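# Move bottle carrier onto spill tray on window shelf

## Task

Pick up the empty bottle carrier from the shelved bench by the door and set it upright on the floor of the spill tray on the shelved bench by the window. It fails if the carrier ever touches the floor or if the robot tips over or is left leaning.

## Robot and tools

Robot: TidyBot++, a mobile base 0.54 m long, 0.50 m wide and 0.38 m high on four driven casters, carrying one seven-joint arm with a two-finger gripper. The shoulder sits 0.12 m ahead of the base centre, 0.68 m up. Segments: upper arm 0.42 m, forearm 0.31 m, hand 0.31 m. Cameras: base_camera (fixed on the base, looking forward and down) and wrist_camera (looks along the hand). The arm begins folded with the hand pointing down; folded, it pokes up to 0.08 m beyond the base front.

Frames: base frame has its origin on the floor below the base centre, x forward, y left, z up, in metres. hand_pose and hand_target are reported in it, as the point between the finger pads; the hand's own z axis runs along the fingers and the fingers open along its y axis. Odometry frame is the base frame as it was at the start; base_odometry (x, y, heading in rad, left positive, -3.142 to 3.142) comes from wheel turns only, so slip shows up as travel and drift builds over many moves. base_tilt gives forward and right lean in degrees.

move: one action per call, returning state plus images. Arguments:
- base: object with any of translate_m (forward +, -2 to 2 m), strafe_m (left +, -2 to 2 m), rotate_rad (counter-clockwise from above +, -6.3 to 6.3). All are offsets from where the base is, measured along its axes when the command begins; translate and strafe together make one straight path. A base move ends as time_out after 14 s.
- joints: absolute targets by name: joint_1_rad (any angle; positive is clockwise from above, opposite to heading), joint_2_rad (-2.249 to 2.249, shoulder, 0 upright, + leans forward), joint_3_rad (any angle), joint_4_rad (-2.579 to 2.579, elbow, 0 straight, negative bends forward when joint_3 is 3.14), joint_5_rad (any), joint_6_rad (-2.099 to 2.099, wrist), joint_7_rad (any; with the hand pointing down, + is counter-clockwise from above, 1.57 opens fingers left-right), gripper_pos (0 open to 1 closed; gap about 85 x (1 - gripper_pos) mm). Free-turning joints take the short way, so step under half a turn.
- target: one list of seven numbers [x, y, z, qw, qx, qy, qz], an absolute hand pose in the base frame, metres plus unit quaternion. Only gripper_pos may accompany it in joints.
- speeds: caps for this action only: translate_m or strafe_m 0.05 to 0.5 m/s (name only one when both move), rotate_rad 0.1 to 1.57 rad/s.
- cameras: list of base_camera, wrist_camera or all; [] for none.
- blocking: true (default) returns when everything rests; false returns in about 0.5 s while motion continues. A later move overrides only the parts it names.
A move with no action just reports state.

wait(seconds 0 to 10, cameras): lets time pass and reports. stop(cameras): brakes every running motion. zoom_image(camera, region [x0, y0, x1, y1] pixels, at most 504 x 504): closer look at the latest image. finished_scene(scene): ends the current scene by its number; do it only once the carrier stands in the tray and is left alone.

Result lines: move reads done or the worst status. base_status, joint_status, hand_status give per-motion outcome: done, moving, off_target (resting away from target, maybe still pressing), stopped, not_followed, contact_stop or time_out (an unrequested stop; later calls in that reply are skipped), torque_fault, limit_stop_at_motor_heat. joint command not followed or pose unreachable means a check withheld arm targets (self-collision; it does not guard against the base). ARM HIT flags a hard knock on the base or arm. motor_effort is percent of max torque, peak in brackets. on_its_own lists unrequested actions. Motor temperatures follow joint order; MOTOR HOT appears at 60 C, and 75 C causes an over-temperature stop where the arm sinks. pictures names the image order.

Hand targets: hand done means within 10 mm and 2 degrees; usually it ends a few cm off. To correct, add (wanted minus hand_pose) to the last target. To hold still, resend hand_target, not hand_pose. Unreachable poses make the arm wander then time_out. Low forward poses close to the base can misfire or hit the base. Downward hand height tops out near 0.94 m, and only near the base. With a load the arm sags; correct the same way and never command a loaded joint to its current reading. Joint corrections: send last command plus (wanted minus read).

Gripper: closing to 1 squeezes hard (100 to 150 N) and keeps squeezing; done at 1 means empty, off_target means something is held. Fingertips extend about 20 mm beyond the hand point.

Cautions: the arm does not avoid obstacles and keeps pushing when blocked; a blocked base pushes until time_out. Snagging the arm above about 0.6 m while driving, reaching far from the folded posture, or swinging a stretched arm sideways can tip the robot; retract the arm or back off to recover. Over-limit joint torque (104.5 N m for joints 1 to 4, 51.3 for 5 to 7) halts the arm for 10 s. Avoid dropping or releasing a moving carrier, slamming it, hard grips on an object still resting on a surface, fast swings of a load, and any contact of the carrier with the floor. When lowering the carrier, small downward steps stop descending once it lands; watch effort and images, then open the gripper and lift away. The robot keeps moving while you think, and something may nudge loose items.

Each tool is called after "Request:" as name(argument=value, ...) on one line, values as JSON.

## Session

Request:
move()

Scene clock: 0.00 s.
Motor temperatures (°C): [35 33 36 31 38 44 41]
base_odometry: x=+0.000 y=+0.000 heading=+0.000
base_tilt: forward=-0.1 right=-0.8
base_status: not commanded
joint_positions: joint_1_rad=-0.035 joint_2_rad=-0.378 joint_3_rad=+3.109 joint_4_rad=-2.521 joint_5_rad=-0.025 joint_6_rad=-0.865 joint_7_rad=+1.550 gripper_pos=+0.000
joint_status: not commanded
motor_effort: joint_1_rad=+0 joint_2_rad=+0 joint_3_rad=+1 joint_4_rad=+15 joint_5_rad=+0 joint_6_rad=+1 joint_7_rad=+0
hand_pose: x=+0.2685 y=+0.0160 z=+0.5940 quat_wxyz=(-0.007, +0.998, +0.015, +0.067) (m; base frame)
hand_target: x=+0.2680 y=+0.0159 z=+0.5936 quat_wxyz=(-0.007, +0.998, +0.015, +0.066) (m; base frame)
hand_status: not commanded
pictures: base_camera, wrist_camera

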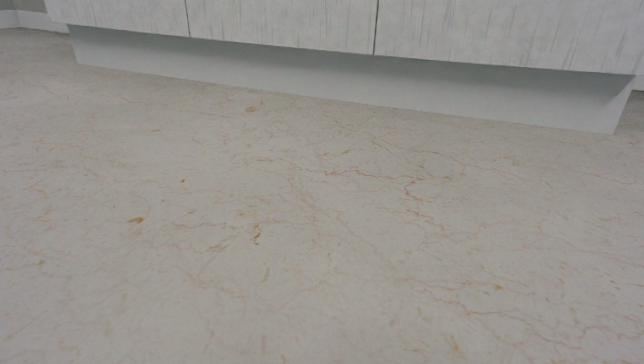

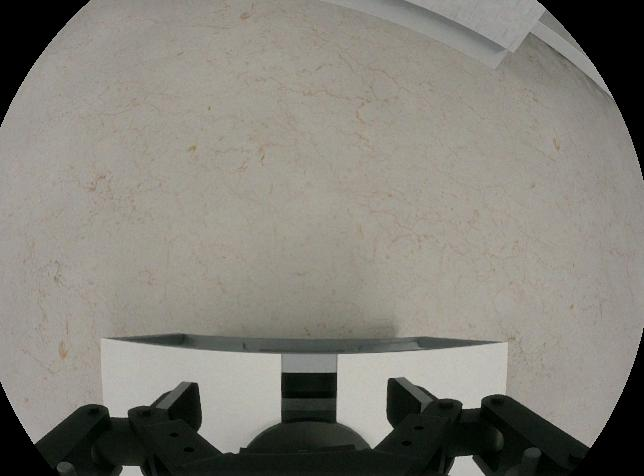

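Request:
move(joints={"joint_6_rad": 0.45})

Scene clock: 7.20 s.
Motor temperatures (°C): [35 33 36 31 38 44 41]
move: done
base_odometry: x=+0.000 y=+0.000 heading=+0.000
base_tilt: forward=-0.1 right=-0.8
base_status: not commanded
joint_positions: joint_1_rad=-0.035 joint_2_rad=-0.378 joint_3_rad=+3.109 joint_4_rad=-2.520 joint_5_rad=-0.025 joint_6_rad=+0.376 joint_7_rad=+1.550 gripper_pos=+0.000
joint_status: all done
motor_effort: joint_1_rad=+1(1) joint_2_rad=-5(5) joint_3_rad=+1(1) joint_4_rad=+20(21) joint_5_rad=-1(1) joint_6_rad=+8(9) joint_7_rad=+0(1)
hand_pose: x=+0.5324 y=+0.0275 z=+0.8427 quat_wxyz=(-0.027, +0.772, +0.009, +0.635) (m; base frame)
hand_target: x=+0.5355 y=+0.0275 z=+0.8639 quat_wxyz=(-0.027, +0.749, +0.009, +0.662) (m; base frame)
hand_status: not commanded
pictures: base_camera, wrist_camera
camera_calibration:
wrist_camera: T_world_to_cam=[[-0.0265024, -0.99882, -0.0406961, 0.0668147], [-0.127022, 0.0437452, -0.990935, 0.961262], [0.991546, -0.0210929, -0.128032, -0.287651], [0, 0, 0, 1]] pos_world=[0.409092, 0.0186178, 0.918439]

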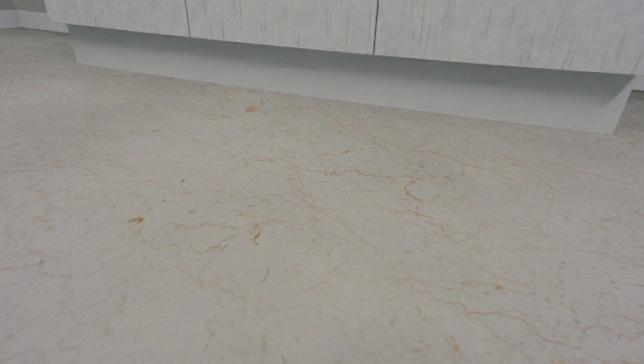

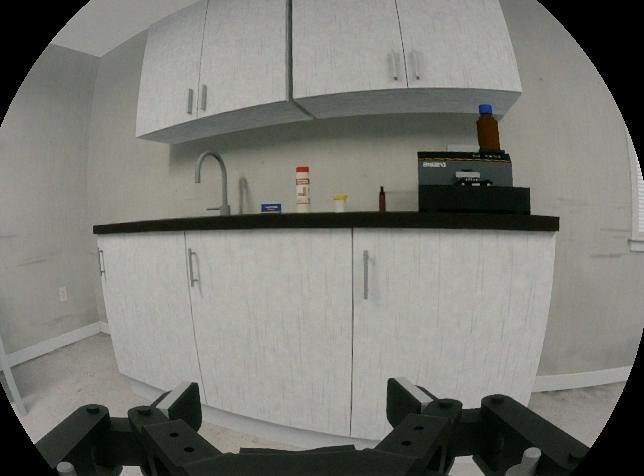

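Request:
move(base={"rotate_rad": 1.57}, cameras=["wrist_camera"])

Request:
move(base={"rotate_rad": 1.57}, cameras=["wrist_camera"])

Request:
move(base={"rotate_rad": 1.57}, cameras=["wrist_camera"])

Scene clock: 13.43 s.
Motor temperatures (°C): [35 33 36 31 38 44 41]
move: done
base_odometry: x=+0.000 y=+0.000 heading=+1.570
base_tilt: forward=-0.1 right=-0.8
base_status: done
joint_positions: joint_1_rad=-0.036 joint_2_rad=-0.378 joint_3_rad=+3.109 joint_4_rad=-2.520 joint_5_rad=-0.025 joint_6_rad=+0.377 joint_7_rad=+1.550 gripper_pos=+0.000
joint_status: not commanded
motor_effort: joint_1_rad=+1(2) joint_2_rad=-5(6) joint_3_rad=+1(2) joint_4_rad=+20(21) joint_5_rad=+0(2) joint_6_rad=+9(9) joint_7_rad=+0(1)
hand_pose: x=+0.5324 y=+0.0278 z=+0.8427 quat_wxyz=(-0.027, +0.772, +0.009, +0.635) (m; base frame)
hand_target: x=+0.5355 y=+0.0275 z=+0.8639 quat_wxyz=(-0.027, +0.749, +0.009, +0.662) (m; base frame)
hand_status: not commanded
pictures: wrist_camera
camera_calibration:
wrist_camera: T_world_to_cam=[[-0.0259281, -0.998838, -0.0406131, 0.066692], [-0.126863, 0.043586, -0.990962, 0.961246], [0.991581, -0.0205415, -0.127846, -0.287822], [0, 0, 0, 1]] pos_world=[0.409075, 0.0188054, 0.91847]

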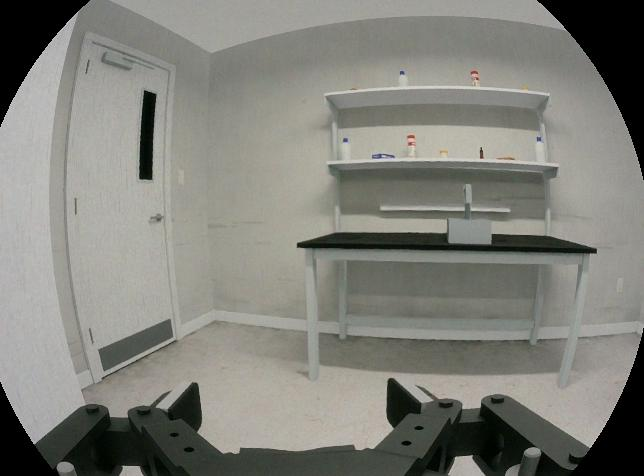

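Scene clock: 15.73 s.
Motor temperatures (°C): [35 33 36 31 38 44 41]
move: done
base_odometry: x=+0.000 y=+0.000 heading=+3.139
base_tilt: forward=-0.1 right=-0.7
base_status: done
joint_positions: joint_1_rad=-0.036 joint_2_rad=-0.378 joint_3_rad=+3.109 joint_4_rad=-2.520 joint_5_rad=-0.025 joint_6_rad=+0.377 joint_7_rad=+1.550 gripper_pos=+0.000
joint_status: not commanded
motor_effort: joint_1_rad=-1(1) joint_2_rad=-5(6) joint_3_rad=+1(2) joint_4_rad=+20(21) joint_5_rad=+0(1) joint_6_rad=+8(9) joint_7_rad=+0(1)
hand_pose: x=+0.5324 y=+0.0280 z=+0.8427 quat_wxyz=(-0.027, +0.772, +0.010, +0.635) (m; base frame)
hand_target: x=+0.5355 y=+0.0275 z=+0.8639 quat_wxyz=(-0.027, +0.749, +0.009, +0.662) (m; base frame)
hand_status: not commanded
pictures: wrist_camera
camera_calibration:
wrist_camera: T_world_to_cam=[[-0.0255276, -0.998851, -0.040547, 0.0666008], [-0.126757, 0.043467, -0.990981, 0.961235], [0.991605, -0.0201578, -0.127721, -0.287936], [0, 0, 0, 1]] pos_world=[0.409062, 0.0189381, 0.918491]

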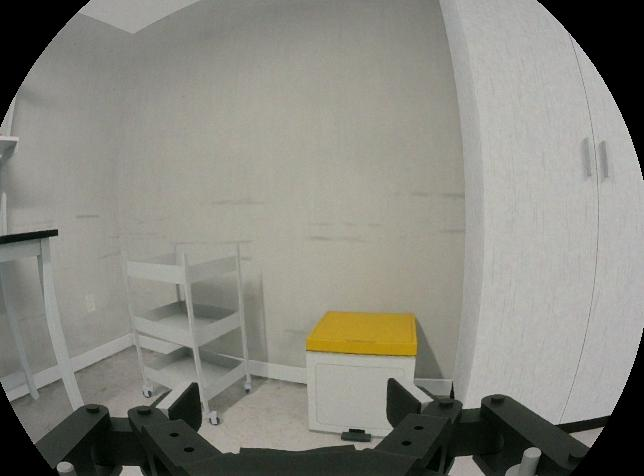

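Scene clock: 18.03 s.
Motor temperatures (°C): [35 33 36 31 38 44 41]
move: done
base_odometry: x=+0.000 y=+0.000 heading=-1.574
base_tilt: forward=-0.1 right=-0.8
base_status: done
joint_positions: joint_1_rad=-0.036 joint_2_rad=-0.378 joint_3_rad=+3.108 joint_4_rad=-2.520 joint_5_rad=-0.025 joint_6_rad=+0.377 joint_7_rad=+1.550 gripper_pos=+0.000
joint_status: not commanded
motor_effort: joint_1_rad=+0(2) joint_2_rad=-5(6) joint_3_rad=+1(2) joint_4_rad=+20(21) joint_5_rad=+0(1) joint_6_rad=+9(9) joint_7_rad=+0(1)
hand_pose: x=+0.5324 y=+0.0281 z=+0.8428 quat_wxyz=(-0.027, +0.772, +0.010, +0.635) (m; base frame)
hand_target: x=+0.5355 y=+0.0275 z=+0.8639 quat_wxyz=(-0.027, +0.749, +0.009, +0.662) (m; base frame)
hand_status: not commanded
pictures: wrist_camera
camera_calibration:
wrist_camera: T_world_to_cam=[[-0.0251585, -0.998864, -0.040476, 0.0665091], [-0.12671, 0.0433485, -0.990992, 0.961231], [0.991621, -0.0198032, -0.127656, -0.287994], [0, 0, 0, 1]] pos_world=[0.409051, 0.0190625, 0.9185]

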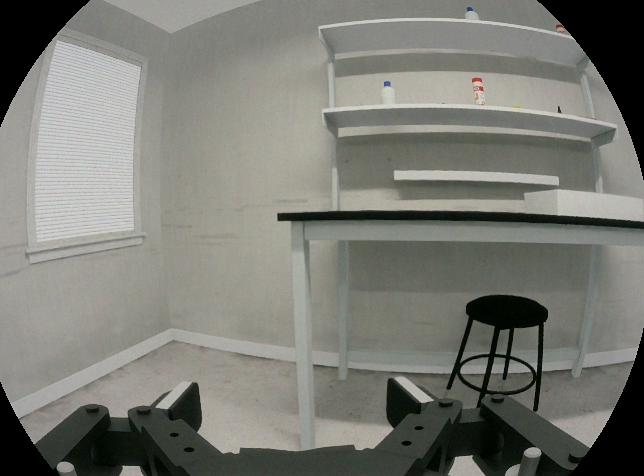

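Request:
zoom_image(camera="wrist_camera", region=[440, 130, 644, 300])

Request:
move(base={"rotate_rad": -3.142}, joints={"joint_6_rad": 0.3}, cameras=["wrist_camera"])

Request:
zoom_image(camera="wrist_camera", region=[370, 130, 620, 300])

Scaled by 2.471.

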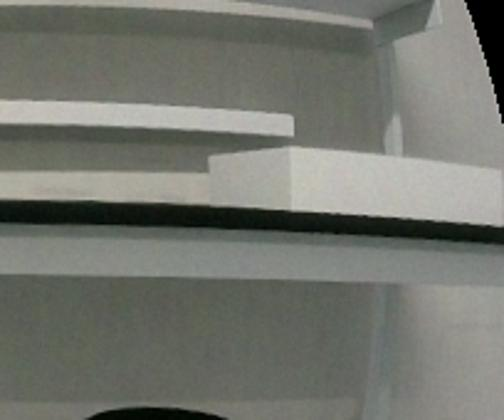

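Scene clock: 26.83 s.
Motor temperatures (°C): [35 33 36 31 38 44 41]
move: done
base_odometry: x=+0.000 y=+0.000 heading=+1.567
base_tilt: forward=-0.1 right=-0.8
base_status: done
joint_positions: joint_1_rad=-0.036 joint_2_rad=-0.378 joint_3_rad=+3.108 joint_4_rad=-2.520 joint_5_rad=-0.025 joint_6_rad=+0.293 joint_7_rad=+1.550 gripper_pos=+0.000
joint_status: all done
motor_effort: joint_1_rad=-1(2) joint_2_rad=-4(6) joint_3_rad=+1(2) joint_4_rad=+20(22) joint_5_rad=+0(1) joint_6_rad=+9(10) joint_7_rad=+0(1)
hand_pose: x=+0.5263 y=+0.0284 z=+0.8173 quat_wxyz=(-0.026, +0.798, +0.011, +0.602) (m; base frame)
hand_target: x=+0.5263 y=+0.0274 z=+0.8182 quat_wxyz=(-0.026, +0.797, +0.010, +0.604) (m; base frame)
hand_status: not commanded
pictures: wrist_camera
camera_calibration:
wrist_camera: T_world_to_cam=[[-0.0265938, -0.999083, -0.0335686, 0.0607527], [-0.209494, 0.0384049, -0.977055, 0.967531], [0.977448, -0.0189512, -0.210323, -0.210148], [0, 0, 0, 1]] pos_world=[0.409716, 0.0195565, 0.903172]

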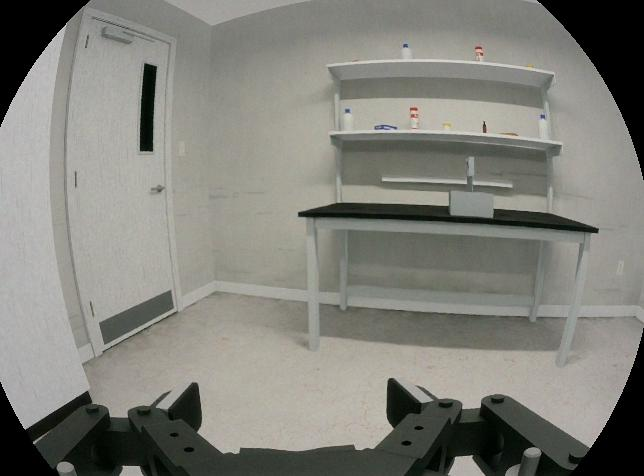

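Scaled by 2.016.

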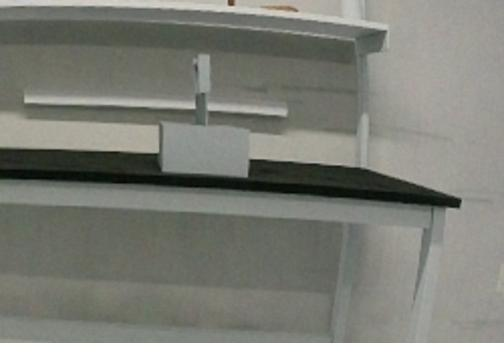

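Request:
move(base={"translate_m": 0.9, "strafe_m": -0.4, "rotate_rad": -0.377}, cameras=["base_camera", "wrist_camera"])

Scene clock: 48.53 s.
Motor temperatures (°C): [34 33 36 31 38 44 41]
move: done
base_odometry: x=+0.403 y=+0.899 heading=+1.190
base_tilt: forward=-0.1 right=-0.8
base_status: done
joint_positions: joint_1_rad=-0.036 joint_2_rad=-0.377 joint_3_rad=+3.108 joint_4_rad=-2.520 joint_5_rad=-0.025 joint_6_rad=+0.293 joint_7_rad=+1.550 gripper_pos=+0.000
joint_status: not commanded
motor_effort: joint_1_rad=+0(2) joint_2_rad=-5(7) joint_3_rad=+1(2) joint_4_rad=+20(22) joint_5_rad=-1(1) joint_6_rad=+8(9) joint_7_rad=+0(1)
hand_pose: x=+0.5263 y=+0.0285 z=+0.8171 quat_wxyz=(-0.026, +0.798, +0.011, +0.601) (m; base frame)
hand_target: x=+0.5263 y=+0.0274 z=+0.8182 quat_wxyz=(-0.026, +0.797, +0.010, +0.604) (m; base frame)
hand_status: not commanded
pictures: base_camera, wrist_camera
camera_calibration:
wrist_camera: T_world_to_cam=[[-0.0266227, -0.999085, -0.0334866, 0.0607001], [-0.210094, 0.0383424, -0.976929, 0.967515], [0.977319, -0.0189732, -0.210923, -0.209722], [0, 0, 0, 1]] pos_world=[0.409851, 0.0195686, 0.902991]

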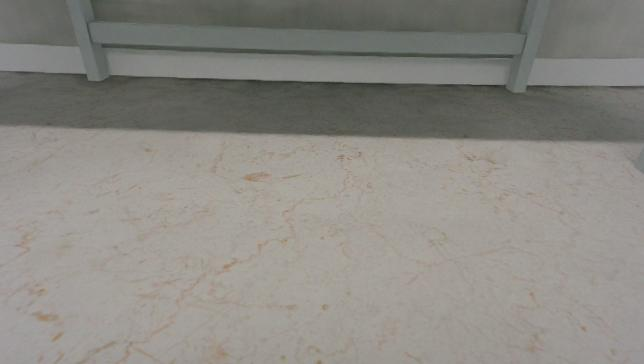

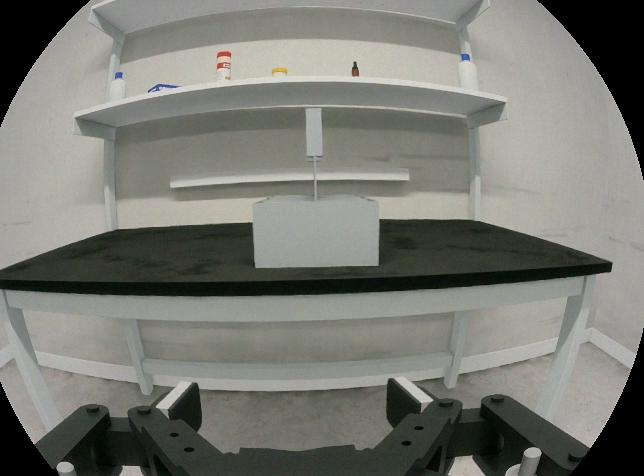

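Request:
zoom_image(camera="wrist_camera", region=[230, 90, 430, 290])

Scaled by 2.520.

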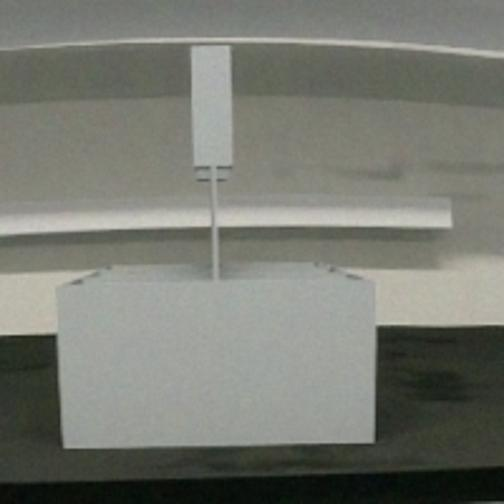

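Request:
move(joints={"joint_2_rad": -0.206, "joint_4_rad": -1.238, "joint_6_rad": -1.168, "joint_1_rad": 0.0, "joint_3_rad": 3.1416, "joint_5_rad": 0.0, "joint_7_rad": 1.5708}, cameras=["wrist_camera"])

Request:
zoom_image(camera="wrist_camera", region=[200, 80, 450, 330])

Scene clock: 76.13 s.
Motor temperatures (°C): [34 33 36 32 38 44 41]
move: done
base_odometry: x=+0.403 y=+0.899 heading=+1.190
base_tilt: forward=-0.1 right=-0.8
base_status: not commanded
joint_positions: joint_1_rad=-0.013 joint_2_rad=-0.220 joint_3_rad=+3.126 joint_4_rad=-1.252 joint_5_rad=-0.025 joint_6_rad=-1.100 joint_7_rad=+1.550 gripper_pos=+0.000
joint_status: all done
motor_effort: joint_1_rad=-1(1) joint_2_rad=-10(11) joint_3_rad=+0(2) joint_4_rad=+20(24) joint_5_rad=+0(1) joint_6_rad=+8(9) joint_7_rad=+0(2)
hand_pose: x=+0.5598 y=+0.0219 z=+1.0881 quat_wxyz=(-0.023, +0.875, +0.004, +0.483) (m; base frame)
hand_target: x=+0.5544 y=+0.0013 z=+1.0718 quat_wxyz=(+0.000, +0.891, +0.000, +0.454) (m; base frame)
hand_status: not commanded
pictures: wrist_camera
camera_calibration:
wrist_camera: T_world_to_cam=[[-0.0442614, -0.998831, -0.019411, 0.058629], [-0.473398, 0.0380799, -0.880025, 1.2815], [0.879736, -0.0297621, -0.47453, 0.156332], [0, 0, 0, 1]] pos_world=[0.471723, 0.0144139, 1.20307]

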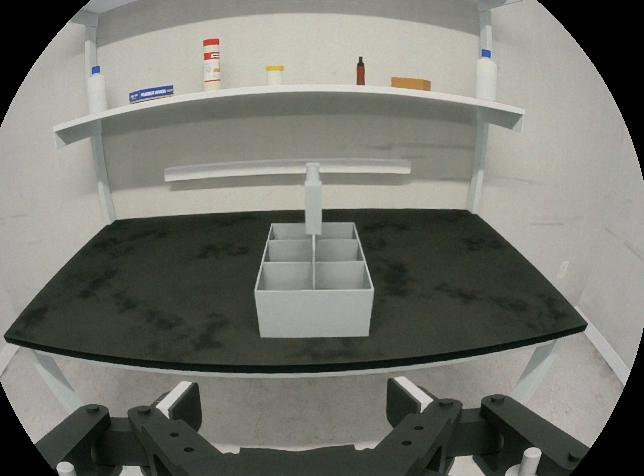

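Scaled by 2.016.

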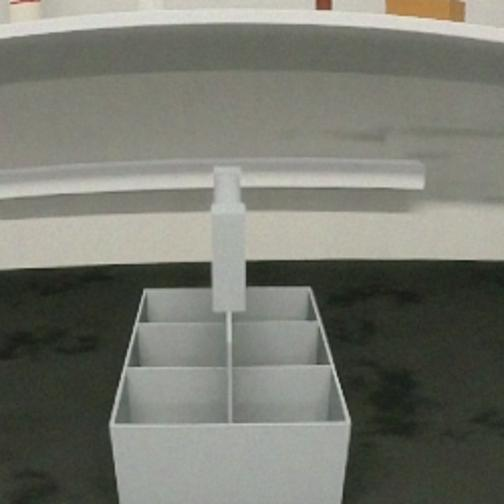

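Request:
move(joints={"joint_1_rad": -0.0, "joint_2_rad": 0.0525, "joint_4_rad": -0.753, "joint_6_rad": -1.6}, base={"translate_m": 0.33}, speeds={"translate_m": 0.15})

Request:
zoom_image(camera="wrist_camera", region=[200, 80, 450, 330])

Scene clock: 115.90 s.
Motor temperatures (°C): [34 33 36 32 38 44 41]
move: done
base_odometry: x=+0.526 y=+1.205 heading=+1.189
base_tilt: forward=+0.0 right=-0.8
base_status: done
joint_positions: joint_1_rad=-0.012 joint_2_rad=+0.057 joint_3_rad=+3.126 joint_4_rad=-0.768 joint_5_rad=-0.025 joint_6_rad=-1.534 joint_7_rad=+1.550 gripper_pos=+0.000
joint_status: all done
motor_effort: joint_1_rad=+0(2) joint_2_rad=-18(22) joint_3_rad=+1(1) joint_4_rad=+17(21) joint_5_rad=-1(1) joint_6_rad=+6(9) joint_7_rad=+0(1)
hand_pose: x=+0.5929 y=+0.0216 z=+1.0943 quat_wxyz=(-0.021, +0.924, +0.007, +0.381) (m; base frame)
hand_target: x=+0.5768 y=+0.0014 z=+1.0891 quat_wxyz=(+0.000, +0.933, +0.000, +0.360) (m; base frame)
hand_status: not commanded
pictures: base_camera, wrist_camera
camera_calibration:
wrist_camera: T_world_to_cam=[[-0.0388427, -0.999244, -0.00147843, 0.0371576], [-0.660082, 0.0267695, -0.750716, 1.27205], [0.750189, -0.028184, -0.660623, 0.410543], [0, 0, 0, 1]] pos_world=[0.533116, 0.0146481, 1.22622]

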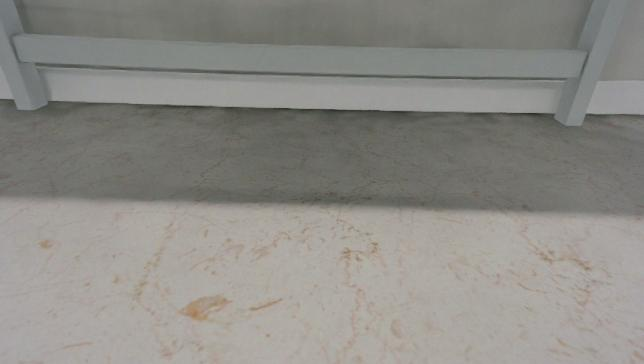

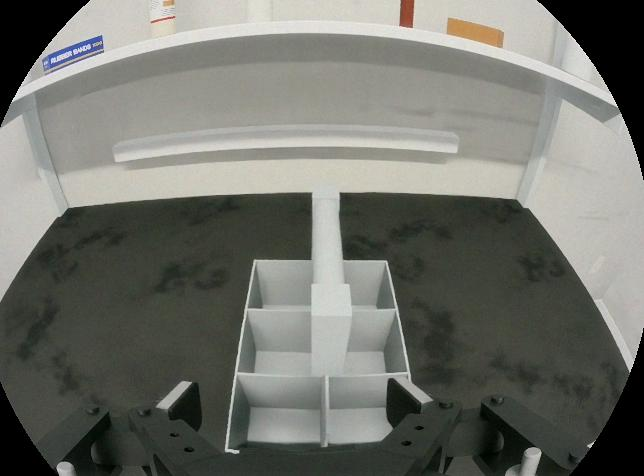

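Scaled by 2.016.

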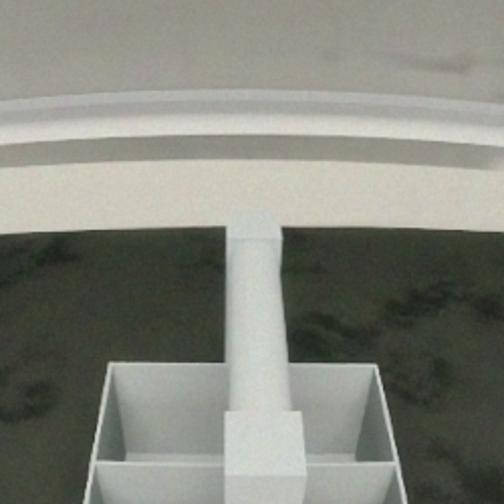

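Request:
move(target=[0.60, -0.008, 1.09, 0.0077, 0.924, -0.0185, 0.383], cameras=[])

Request:
move(base={"translate_m": 0.08}, speeds={"translate_m": 0.1}, cameras=["wrist_camera"])

Scene clock: 143.43 s.
Motor temperatures (°C): [34 33 36 32 38 44 41]
move: off_target
base_odometry: x=+0.526 y=+1.205 heading=+1.189
base_tilt: forward=-0.1 right=-0.8
base_status: not commanded
joint_positions: joint_1_rad=-0.028 joint_2_rad=+0.058 joint_3_rad=+3.170 joint_4_rad=-0.775 joint_5_rad=-0.019 joint_6_rad=-1.521 joint_7_rad=+1.550 gripper_pos=+0.000
joint_status: not commanded
motor_effort: joint_1_rad=+0(1) joint_2_rad=-18(19) joint_3_rad=+0(1) joint_4_rad=+18(18) joint_5_rad=-1(1) joint_6_rad=+5(7) joint_7_rad=+0(1)
hand_pose: x=+0.5968 y=+0.0081 z=+1.0938 quat_wxyz=(-0.012, +0.923, -0.006, +0.384) (m; base frame)
hand_target: x=+0.6000 y=-0.0080 z=+1.0900 quat_wxyz=(+0.008, +0.924, -0.018, +0.383) (m; base frame)
hand_status: off_target (0.017 m and 2.7 deg from the pose sent, 0.031 m and 4.4 deg at the start)
pictures: none
No camera images: "cameras" was empty.

Scene clock: 144.73 s.
Motor temperatures (°C): [34 33 36 32 38 44 41]
move: done
base_odometry: x=+0.556 y=+1.280 heading=+1.189
base_tilt: forward=-0.1 right=-0.8
base_status: done
joint_positions: joint_1_rad=-0.028 joint_2_rad=+0.066 joint_3_rad=+3.170 joint_4_rad=-0.775 joint_5_rad=-0.019 joint_6_rad=-1.521 joint_7_rad=+1.550 gripper_pos=+0.000
joint_status: not commanded
motor_effort: joint_1_rad=+0(1) joint_2_rad=-18(21) joint_3_rad=+0(1) joint_4_rad=+17(18) joint_5_rad=-1(2) joint_6_rad=+6(7) joint_7_rad=+0(1)
hand_pose: x=+0.6001 y=+0.0082 z=+1.0898 quat_wxyz=(-0.012, +0.925, -0.006, +0.380) (m; base frame)
hand_target: x=+0.6000 y=-0.0080 z=+1.0900 quat_wxyz=(+0.008, +0.924, -0.018, +0.383) (m; base frame)
hand_status: not commanded
pictures: wrist_camera
camera_calibration:
wrist_camera: T_world_to_cam=[[-0.0698252, -0.997545, 0.0053663, 0.0351085], [-0.660678, 0.0422137, -0.749481, 1.27278], [0.747414, -0.055878, -0.662004, 0.405164], [0, 0, 0, 1]] pos_world=[0.540522, 0.00393352, 1.22195]

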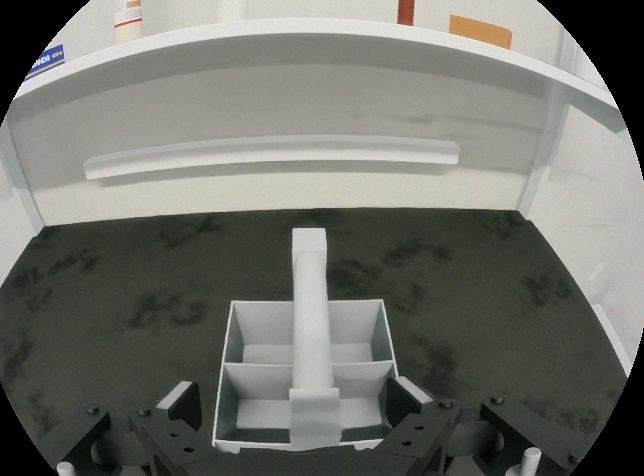

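Request:
move(target=[0.607, -0.020, 1.09, 0.0077, 0.924, -0.0185, 0.383], cameras=[])

Request:
move(target=[0.640, -0.020, 1.055, 0.0077, 0.924, -0.0185, 0.383], cameras=["wrist_camera"])

Scene clock: 169.50 s.
Motor temperatures (°C): [34 33 36 32 38 44 41]
move: done
base_odometry: x=+0.556 y=+1.280 heading=+1.189
base_tilt: forward=-0.1 right=-0.8
base_status: not commanded
joint_positions: joint_1_rad=-0.004 joint_2_rad=+0.071 joint_3_rad=+3.187 joint_4_rad=-0.771 joint_5_rad=-0.019 joint_6_rad=-1.521 joint_7_rad=+1.550 gripper_pos=+0.000
joint_status: not commanded
motor_effort: joint_1_rad=-1(2) joint_2_rad=-19(19) joint_3_rad=+0(1) joint_4_rad=+17(18) joint_5_rad=-1(1) joint_6_rad=+6(7) joint_7_rad=+0(1)
hand_pose: x=+0.6026 y=-0.0114 z=+1.0890 quat_wxyz=(-0.004, +0.925, -0.025, +0.379) (m; base frame)
hand_target: x=+0.6070 y=-0.0200 z=+1.0900 quat_wxyz=(+0.008, +0.924, -0.018, +0.383) (m; base frame)
hand_status: done (0.010 m and 1.6 deg from the pose sent, 0.029 m and 2.7 deg at the start)
pictures: none
No camera images: "cameras" was empty.

Scene clock: 170.53 s.
Motor temperatures (°C): [34 33 36 32 38 44 41]
move: off_target
base_odometry: x=+0.556 y=+1.280 heading=+1.189
base_tilt: forward=-0.1 right=-0.8
base_status: not commanded
joint_positions: joint_1_rad=-0.004 joint_2_rad=+0.092 joint_3_rad=+3.187 joint_4_rad=-0.867 joint_5_rad=-0.019 joint_6_rad=-1.444 joint_7_rad=+1.550 gripper_pos=+0.000
joint_status: not commanded
motor_effort: joint_1_rad=+0(1) joint_2_rad=-21(22) joint_3_rad=+1(1) joint_4_rad=+18(20) joint_5_rad=-1(1) joint_6_rad=+6(7) joint_7_rad=+0(1)
hand_pose: x=+0.6252 y=-0.0121 z=+1.0510 quat_wxyz=(-0.004, +0.932, -0.026, +0.361) (m; base frame)
hand_target: x=+0.6400 y=-0.0200 z=+1.0550 quat_wxyz=(+0.008, +0.924, -0.018, +0.383) (m; base frame)
hand_status: off_target (0.017 m and 3.1 deg from the pose sent, 0.051 m and 1.6 deg at the start)
pictures: wrist_camera
camera_calibration:
wrist_camera: T_world_to_cam=[[-0.112059, -0.993653, 0.00982548, 0.0386331], [-0.688565, 0.0705159, -0.721738, 1.24967], [0.716464, -0.0876424, -0.692097, 0.410221], [0, 0, 0, 1]] pos_world=[0.570901, -0.013781, 1.18547]

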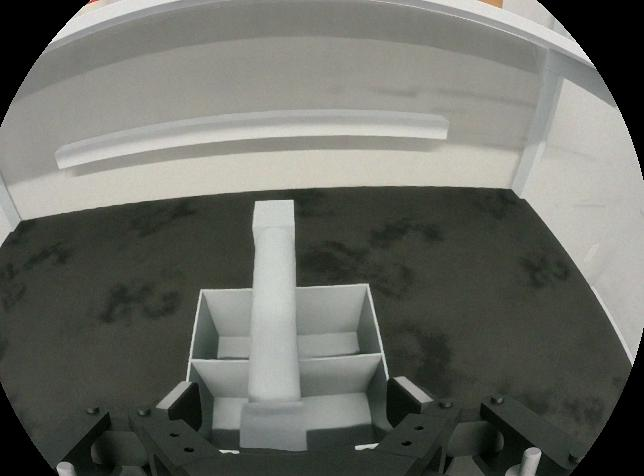

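Request:
move(target=[0.655, -0.012, 1.055, 0.0, 0.92, 0.0, 0.392], cameras=[])

Request:
move(target=[0.678, -0.012, 1.036, 0.0, 0.92, 0.0, 0.392], cameras=["wrist_camera"])

Scene clock: 182.47 s.
Motor temperatures (°C): [34 33 36 32 38 44 41]
move: off_target
base_odometry: x=+0.556 y=+1.280 heading=+1.189
base_tilt: forward=-0.1 right=-0.8
base_status: not commanded
joint_positions: joint_1_rad=-0.001 joint_2_rad=+0.107 joint_3_rad=+3.187 joint_4_rad=-0.867 joint_5_rad=-0.024 joint_6_rad=-1.409 joint_7_rad=+1.563 gripper_pos=+0.000
joint_status: not commanded
motor_effort: joint_1_rad=+0(1) joint_2_rad=-21(22) joint_3_rad=+0(1) joint_4_rad=+18(19) joint_5_rad=-1(1) joint_6_rad=+6(7) joint_7_rad=+0(1)
hand_pose: x=+0.6384 y=-0.0127 z=+1.0508 quat_wxyz=(-0.002, +0.929, -0.021, +0.370) (m; base frame)
hand_target: x=+0.6550 y=-0.0120 z=+1.0550 quat_wxyz=(+0.000, +0.920, +0.000, +0.392) (m; base frame)
hand_status: off_target (0.017 m and 3.6 deg from the pose sent, 0.030 m and 4.9 deg at the start)
pictures: none
No camera images: "cameras" was empty.

Scene clock: 183.30 s.
Motor temperatures (°C): [34 33 36 32 38 44 41]
move: off_target
base_odometry: x=+0.556 y=+1.280 heading=+1.189
base_tilt: forward=-0.1 right=-0.8
base_status: not commanded
joint_positions: joint_1_rad=-0.001 joint_2_rad=+0.142 joint_3_rad=+3.187 joint_4_rad=-0.893 joint_5_rad=-0.024 joint_6_rad=-1.344 joint_7_rad=+1.563 gripper_pos=+0.000
joint_status: not commanded
motor_effort: joint_1_rad=+0(1) joint_2_rad=-23(25) joint_3_rad=+0(1) joint_4_rad=+19(20) joint_5_rad=-1(1) joint_6_rad=+6(7) joint_7_rad=+0(1)
hand_pose: x=+0.6645 y=-0.0133 z=+1.0334 quat_wxyz=(-0.002, +0.928, -0.021, +0.372) (m; base frame)
hand_target: x=+0.6780 y=-0.0120 z=+1.0360 quat_wxyz=(+0.000, +0.920, +0.000, +0.392) (m; base frame)
hand_status: off_target (0.014 m and 3.5 deg from the pose sent, 0.042 m and 3.6 deg at the start)
pictures: wrist_camera
camera_calibration:
wrist_camera: T_world_to_cam=[[-0.104697, -0.994397, 0.0146055, 0.0321231], [-0.671806, 0.0598886, -0.738302, 1.26996], [0.73329, -0.0871103, -0.674312, 0.340198], [0, 0, 0, 1]] pos_world=[0.607065, -0.0144783, 1.16654]

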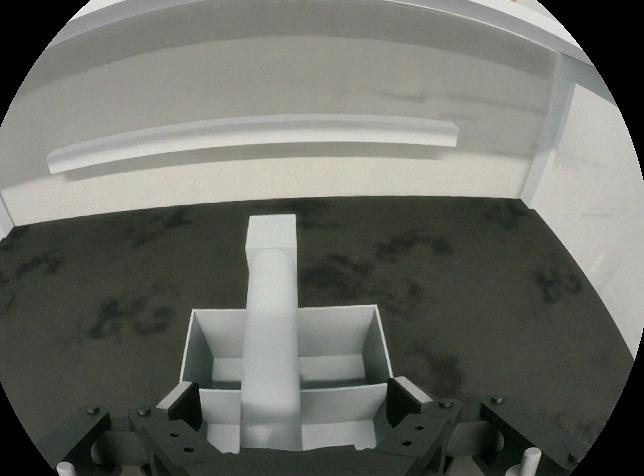

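Request:
move(target=[0.684, 0.006, 1.034, -0.012, 0.92, 0.028, 0.392], cameras=["wrist_camera"])

Scene clock: 190.77 s.
Motor temperatures (°C): [34 33 36 32 38 44 41]
move: off_target
base_odometry: x=+0.556 y=+1.280 heading=+1.189
base_tilt: forward=-0.1 right=-0.8
base_status: not commanded
joint_positions: joint_1_rad=+0.001 joint_2_rad=+0.151 joint_3_rad=+3.175 joint_4_rad=-0.893 joint_5_rad=-0.039 joint_6_rad=-1.344 joint_7_rad=+1.595 gripper_pos=+0.000
joint_status: not commanded
motor_effort: joint_1_rad=-1(1) joint_2_rad=-23(24) joint_3_rad=+1(1) joint_4_rad=+19(20) joint_5_rad=-1(2) joint_6_rad=+6(7) joint_7_rad=+0(0)
hand_pose: x=+0.6675 y=-0.0038 z=+1.0288 quat_wxyz=(-0.006, +0.930, -0.001, +0.368) (m; base frame)
hand_target: x=+0.6840 y=+0.0060 z=+1.0340 quat_wxyz=(-0.012, +0.920, +0.028, +0.392) (m; base frame)
hand_status: off_target (0.020 m and 4.5 deg from the pose sent, 0.027 m and 6.2 deg at the start)
pictures: wrist_camera
camera_calibration:
wrist_camera: T_world_to_cam=[[-0.0643136, -0.997691, 0.0218241, 0.00754182], [-0.679447, 0.0277604, -0.7332, 1.26782], [0.730901, -0.061983, -0.679663, 0.342946], [0, 0, 0, 1]] pos_world=[0.611238, -0.00641378, 1.16249]

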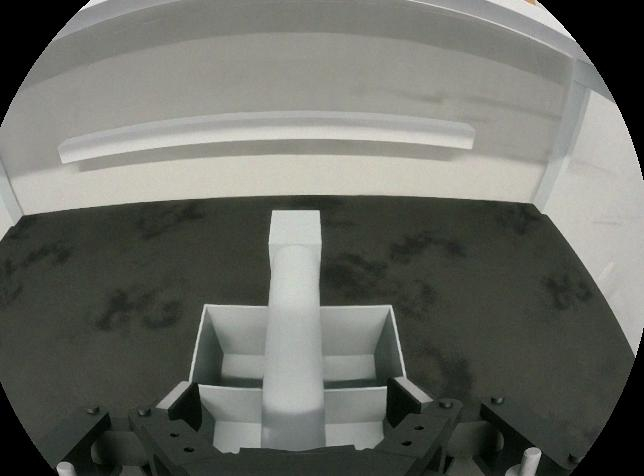

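Request:
move(joints={"gripper_pos": 0.8}, cameras=["wrist_camera"])

Scene clock: 195.37 s.
Motor temperatures (°C): [34 33 36 32 38 44 41]
move: off_target
base_odometry: x=+0.556 y=+1.280 heading=+1.189
base_tilt: forward=-0.1 right=-0.8
base_status: not commanded
joint_positions: joint_1_rad=+0.001 joint_2_rad=+0.151 joint_3_rad=+3.175 joint_4_rad=-0.893 joint_5_rad=-0.039 joint_6_rad=-1.342 joint_7_rad=+1.595 gripper_pos=+0.745
joint_status: gripper_pos off_target (ended at +0.745, target +0.800)
motor_effort: joint_1_rad=+0(1) joint_2_rad=-23(24) joint_3_rad=+0(1) joint_4_rad=+19(20) joint_5_rad=-1(1) joint_6_rad=+6(7) joint_7_rad=+0(1)
hand_pose: x=+0.6678 y=-0.0038 z=+1.0291 quat_wxyz=(-0.006, +0.930, -0.001, +0.369) (m; base frame)
hand_target: x=+0.6840 y=+0.0060 z=+1.0340 quat_wxyz=(-0.012, +0.920, +0.028, +0.392) (m; base frame)
hand_status: not commanded
pictures: wrist_camera
camera_calibration:
wrist_camera: T_world_to_cam=[[-0.0642846, -0.997695, 0.0217077, 0.00769291], [-0.678619, 0.027756, -0.733966, 1.26841], [0.731672, -0.061914, -0.678839, 0.341506], [0, 0, 0, 1]] pos_world=[0.611394, -0.00638691, 1.16263]

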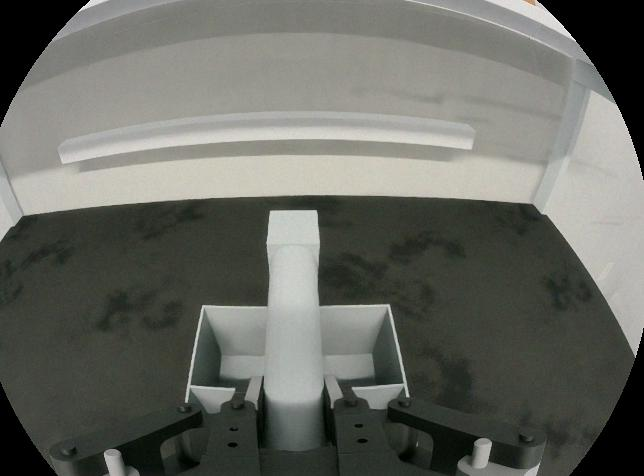

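Request:
move(target=[0.684, 0.006, 1.064, -0.012, 0.92, 0.028, 0.392], cameras=["wrist_camera"])

Scene clock: 203.77 s.
Motor temperatures (°C): [34 34 36 32 38 44 41]
move: off_target
base_odometry: x=+0.556 y=+1.280 heading=+1.189
base_tilt: forward=-0.1 right=-0.8
base_status: not commanded
joint_positions: joint_1_rad=+0.001 joint_2_rad=+0.232 joint_3_rad=+3.175 joint_4_rad=-0.759 joint_5_rad=-0.039 joint_6_rad=-1.362 joint_7_rad=+1.595 gripper_pos=+0.745
joint_status: not commanded
motor_effort: joint_1_rad=-1(1) joint_2_rad=-30(31) joint_3_rad=+0(1) joint_4_rad=+22(24) joint_5_rad=-1(1) joint_6_rad=+9(9) joint_7_rad=+0(1)
hand_pose: x=+0.6999 y=-0.0036 z=+1.0442 quat_wxyz=(-0.005, +0.923, +0.000, +0.385) (m; base frame)
hand_target: x=+0.6840 y=+0.0060 z=+1.0640 quat_wxyz=(-0.012, +0.920, +0.028, +0.392) (m; base frame)
hand_status: off_target (0.027 m and 3.4 deg from the pose sent, 0.040 m and 4.4 deg at the start)
pictures: wrist_camera
camera_calibration:
wrist_camera: T_world_to_cam=[[-0.0637745, -0.997682, 0.0237345, 0.00719434], [-0.653264, 0.0237553, -0.756758, 1.30736], [0.75444, -0.0637667, -0.653265, 0.285698], [0, 0, 0, 1]] pos_world=[0.638971, -0.0056612, 1.17582]

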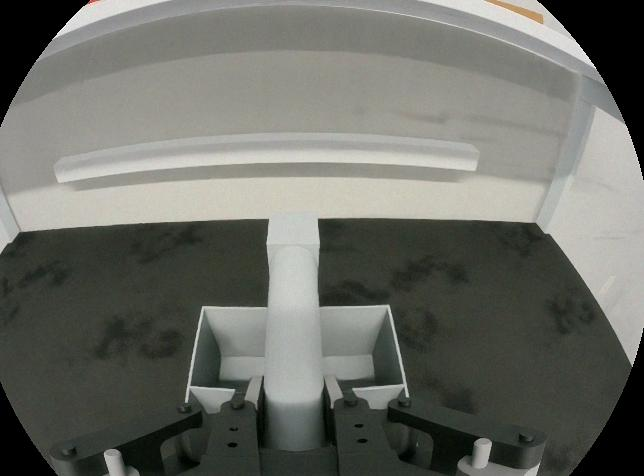

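Request:
move(target=[0.64, 0.006, 1.11, -0.012, 0.92, 0.028, 0.392], joints={"gripper_pos": 0.9}, cameras=["wrist_camera"])

Scene clock: 208.13 s.
Motor temperatures (°C): [34 34 36 32 38 44 41]
move: off_target
base_odometry: x=+0.556 y=+1.280 heading=+1.189
base_tilt: forward=-0.1 right=-0.8
base_status: not commanded
joint_positions: joint_1_rad=+0.003 joint_2_rad=+0.231 joint_3_rad=+3.175 joint_4_rad=-0.569 joint_5_rad=-0.039 joint_6_rad=-1.544 joint_7_rad=+1.595 gripper_pos=+0.745
joint_status: gripper_pos off_target (ended at +0.745, target +0.900)
motor_effort: joint_1_rad=+0(1) joint_2_rad=-28(32) joint_3_rad=+0(1) joint_4_rad=+21(24) joint_5_rad=-1(2) joint_6_rad=+8(10) joint_7_rad=+0(1)
hand_pose: x=+0.6641 y=-0.0030 z=+1.0927 quat_wxyz=(-0.003, +0.922, +0.003, +0.388) (m; base frame)
hand_target: x=+0.6400 y=+0.0060 z=+1.1100 quat_wxyz=(-0.012, +0.920, +0.028, +0.392) (m; base frame)
hand_status: off_target (0.031 m and 3.1 deg from the pose sent, 0.089 m and 3.4 deg at the start)
pictures: wrist_camera
camera_calibration:
wrist_camera: T_world_to_cam=[[-0.0606413, -0.997768, 0.0279666, -0.00235551], [-0.647453, 0.017995, -0.761893, 1.32233], [0.759689, -0.0643093, -0.647099, 0.334194], [0, 0, 0, 1]] pos_world=[0.602118, -0.00465373, 1.22379]

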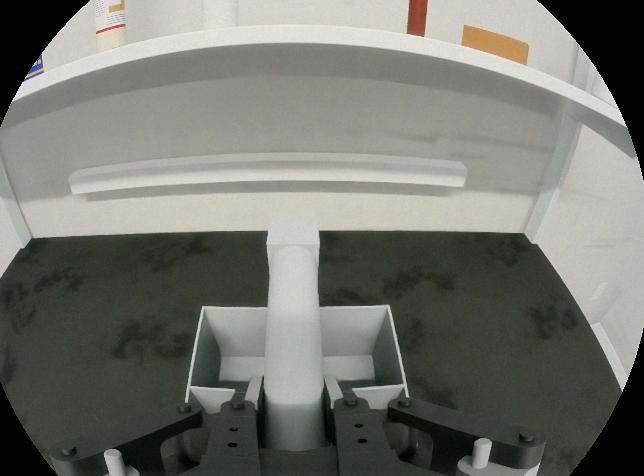

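Request:
move(base={"translate_m": -0.6}, speeds={"translate_m": 0.3}, cameras=[])

Request:
move(base={"translate_m": -0.4, "rotate_rad": -2.7}, speeds={"translate_m": 0.3, "rotate_rad": 0.7}, target=[0.55, 0.006, 1.14, -0.012, 0.92, 0.028, 0.392], cameras=["wrist_camera", "base_camera"])

Scene clock: 216.60 s.
Motor temperatures (°C): [34 34 36 32 38 44 41]
move: done
base_odometry: x=+0.333 y=+0.723 heading=+1.189
base_tilt: forward=-0.1 right=-0.8
base_status: done
joint_positions: joint_1_rad=+0.008 joint_2_rad=+0.229 joint_3_rad=+3.175 joint_4_rad=-0.568 joint_5_rad=-0.040 joint_6_rad=-1.555 joint_7_rad=+1.595 gripper_pos=+0.745
joint_status: not commanded
motor_effort: joint_1_rad=+0(3) joint_2_rad=-28(32) joint_3_rad=+0(2) joint_4_rad=+20(22) joint_5_rad=-1(2) joint_6_rad=+9(10) joint_7_rad=+0(1)
hand_pose: x=+0.6608 y=-0.0051 z=+1.0921 quat_wxyz=(-0.003, +0.923, +0.001, +0.385) (m; base frame)
hand_target: x=+0.6400 y=+0.0060 z=+1.1100 quat_wxyz=(-0.012, +0.920, +0.028, +0.392) (m; base frame)
hand_status: not commanded
pictures: none
No camera images: "cameras" was empty.

Scene clock: 221.20 s.
Motor temperatures (°C): [34 34 36 32 38 44 41]
move: off_target
base_odometry: x=+0.184 y=+0.351 heading=-1.510
base_tilt: forward=-0.1 right=-0.8
base_status: done
joint_positions: joint_1_rad=+0.005 joint_2_rad=+0.073 joint_3_rad=+3.188 joint_4_rad=-0.580 joint_5_rad=-0.045 joint_6_rad=-1.660 joint_7_rad=+1.595 gripper_pos=+0.745
joint_status: not commanded
motor_effort: joint_1_rad=+0(3) joint_2_rad=-20(35) joint_3_rad=+0(2) joint_4_rad=+19(22) joint_5_rad=-1(3) joint_6_rad=+9(10) joint_7_rad=+0(1)
hand_pose: x=+0.5707 y=-0.0062 z=+1.1407 quat_wxyz=(-0.003, +0.915, -0.001, +0.403) (m; base frame)
hand_target: x=+0.5500 y=+0.0060 z=+1.1400 quat_wxyz=(-0.012, +0.920, +0.028, +0.392) (m; base frame)
hand_status: off_target (0.024 m and 3.7 deg from the pose sent, 0.121 m and 3.4 deg at the start)
pictures: base_camera, wrist_camera
camera_calibration:
wrist_camera: T_world_to_cam=[[-0.068634, -0.997389, 0.0224813, -0.00179289], [-0.622841, 0.0252348, -0.781942, 1.30744], [0.779332, -0.06767, -0.622946, 0.397203], [0, 0, 0, 1]] pos_world=[0.504648, -0.0079024, 1.26981]

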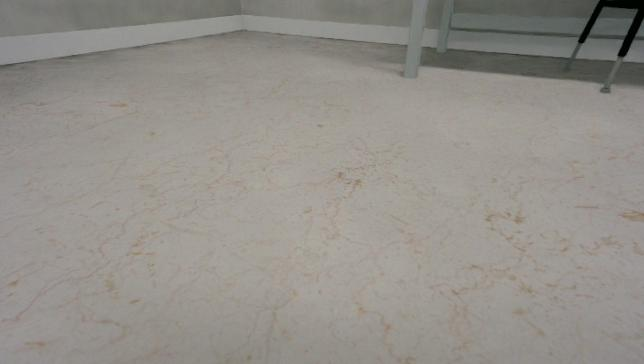

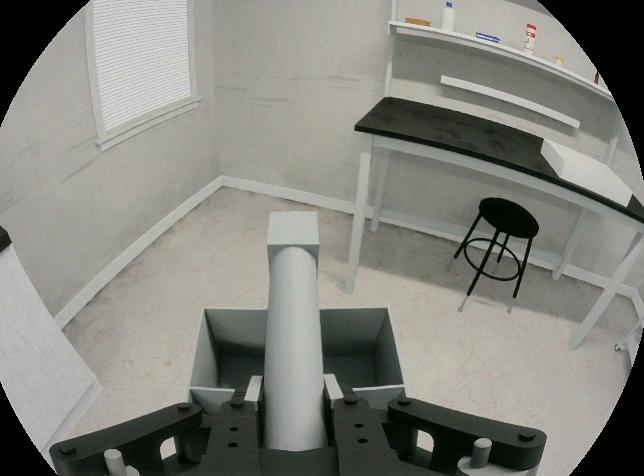

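Request:
move(base={"rotate_rad": -0.44}, speeds={"rotate_rad": 0.6}, cameras=["wrist_camera"])

Request:
zoom_image(camera="wrist_camera", region=[320, 60, 640, 320])

Scene clock: 230.33 s.
Motor temperatures (°C): [34 34 36 32 38 44 41]
move: done
base_odometry: x=+0.184 y=+0.351 heading=-1.950
base_tilt: forward=-0.1 right=-0.8
base_status: done
joint_positions: joint_1_rad=+0.004 joint_2_rad=+0.073 joint_3_rad=+3.189 joint_4_rad=-0.580 joint_5_rad=-0.049 joint_6_rad=-1.661 joint_7_rad=+1.595 gripper_pos=+0.745
joint_status: not commanded
motor_effort: joint_1_rad=+0(3) joint_2_rad=-20(21) joint_3_rad=+0(3) joint_4_rad=+18(19) joint_5_rad=-1(3) joint_6_rad=+8(10) joint_7_rad=+0(1)
hand_pose: x=+0.5707 y=-0.0054 z=+1.1407 quat_wxyz=(-0.005, +0.915, +0.000, +0.403) (m; base frame)
hand_target: x=+0.5500 y=+0.0060 z=+1.1400 quat_wxyz=(-0.012, +0.920, +0.028, +0.392) (m; base frame)
hand_status: not commanded
pictures: wrist_camera
camera_calibration:
wrist_camera: T_world_to_cam=[[-0.0665507, -0.997572, 0.0205029, 0.000101825], [-0.622912, 0.0254864, -0.781877, 1.30738], [0.779456, -0.064806, -0.623095, 0.397369], [0, 0, 0, 1]] pos_world=[0.50466, -0.007467, 1.26981]

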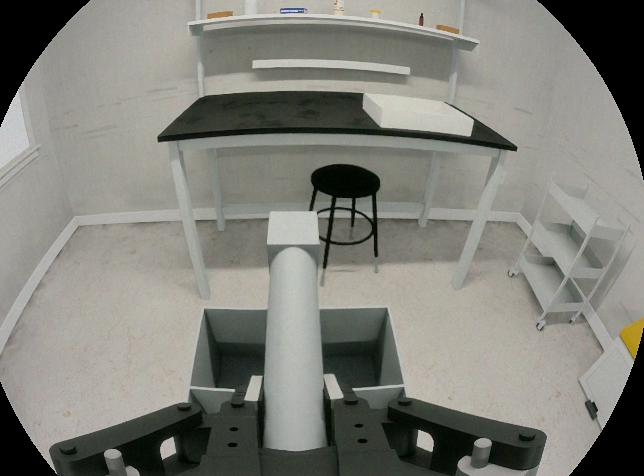

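Scaled by 1.575.

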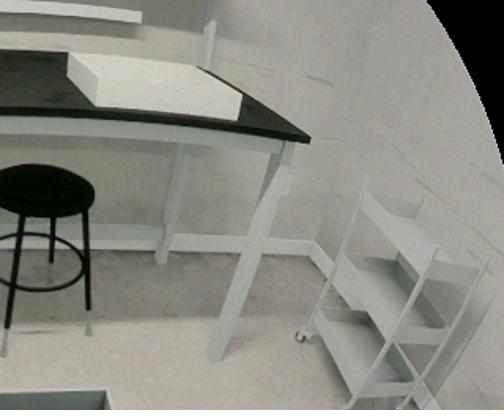

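Request:
move(base={"rotate_rad": 3.139}, speeds={"rotate_rad": 0.7}, cameras=[])

Request:
move(base={"translate_m": 0.7}, speeds={"translate_m": 0.3}, cameras=["wrist_camera"])

Scene clock: 259.87 s.
Motor temperatures (°C): [34 34 36 32 38 44 41]
move: done
base_odometry: x=+0.184 y=+0.351 heading=+1.189
base_tilt: forward=-0.1 right=-0.8
base_status: done
joint_positions: joint_1_rad=+0.001 joint_2_rad=+0.073 joint_3_rad=+3.190 joint_4_rad=-0.580 joint_5_rad=-0.050 joint_6_rad=-1.661 joint_7_rad=+1.595 gripper_pos=+0.745
joint_status: not commanded
motor_effort: joint_1_rad=+0(2) joint_2_rad=-20(21) joint_3_rad=+0(2) joint_4_rad=+18(20) joint_5_rad=-1(3) joint_6_rad=+8(10) joint_7_rad=+0(1)
hand_pose: x=+0.5707 y=-0.0041 z=+1.1407 quat_wxyz=(-0.005, +0.915, +0.001, +0.403) (m; base frame)
hand_target: x=+0.5500 y=+0.0060 z=+1.1400 quat_wxyz=(-0.012, +0.920, +0.028, +0.392) (m; base frame)
hand_status: not commanded
pictures: none
No camera images: "cameras" was empty.

Scene clock: 263.13 s.
Motor temperatures (°C): [34 34 36 32 38 44 41]
move: done
base_odometry: x=+0.445 y=+1.001 heading=+1.190
base_tilt: forward=-0.1 right=-0.8
base_status: done
joint_positions: joint_1_rad=+0.001 joint_2_rad=+0.078 joint_3_rad=+3.190 joint_4_rad=-0.580 joint_5_rad=-0.050 joint_6_rad=-1.665 joint_7_rad=+1.595 gripper_pos=+0.745
joint_status: not commanded
motor_effort: joint_1_rad=+0(1) joint_2_rad=-20(24) joint_3_rad=+0(1) joint_4_rad=+19(20) joint_5_rad=-1(2) joint_6_rad=+9(10) joint_7_rad=+0(1)
hand_pose: x=+0.5720 y=-0.0041 z=+1.1375 quat_wxyz=(-0.005, +0.917, +0.001, +0.398) (m; base frame)
hand_target: x=+0.5500 y=+0.0060 z=+1.1400 quat_wxyz=(-0.012, +0.920, +0.028, +0.392) (m; base frame)
hand_status: not commanded
pictures: wrist_camera
camera_calibration:
wrist_camera: T_world_to_cam=[[-0.0632997, -0.997782, 0.0206046, -0.000376379], [-0.630185, 0.0239529, -0.776075, 1.30321], [0.77386, -0.0621101, -0.630304, 0.405879], [0, 0, 0, 1]] pos_world=[0.507148, -0.00638211, 1.26723]

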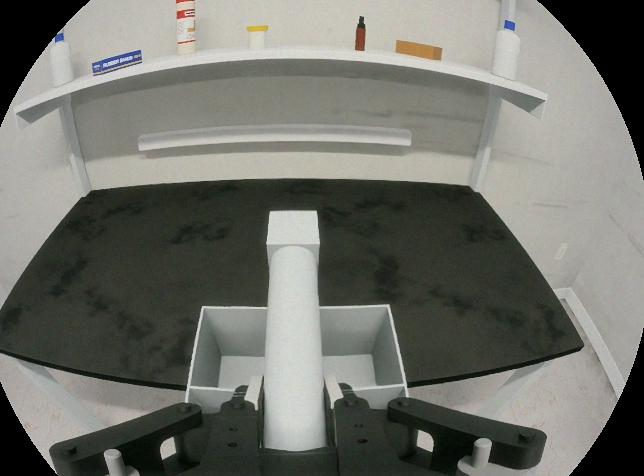

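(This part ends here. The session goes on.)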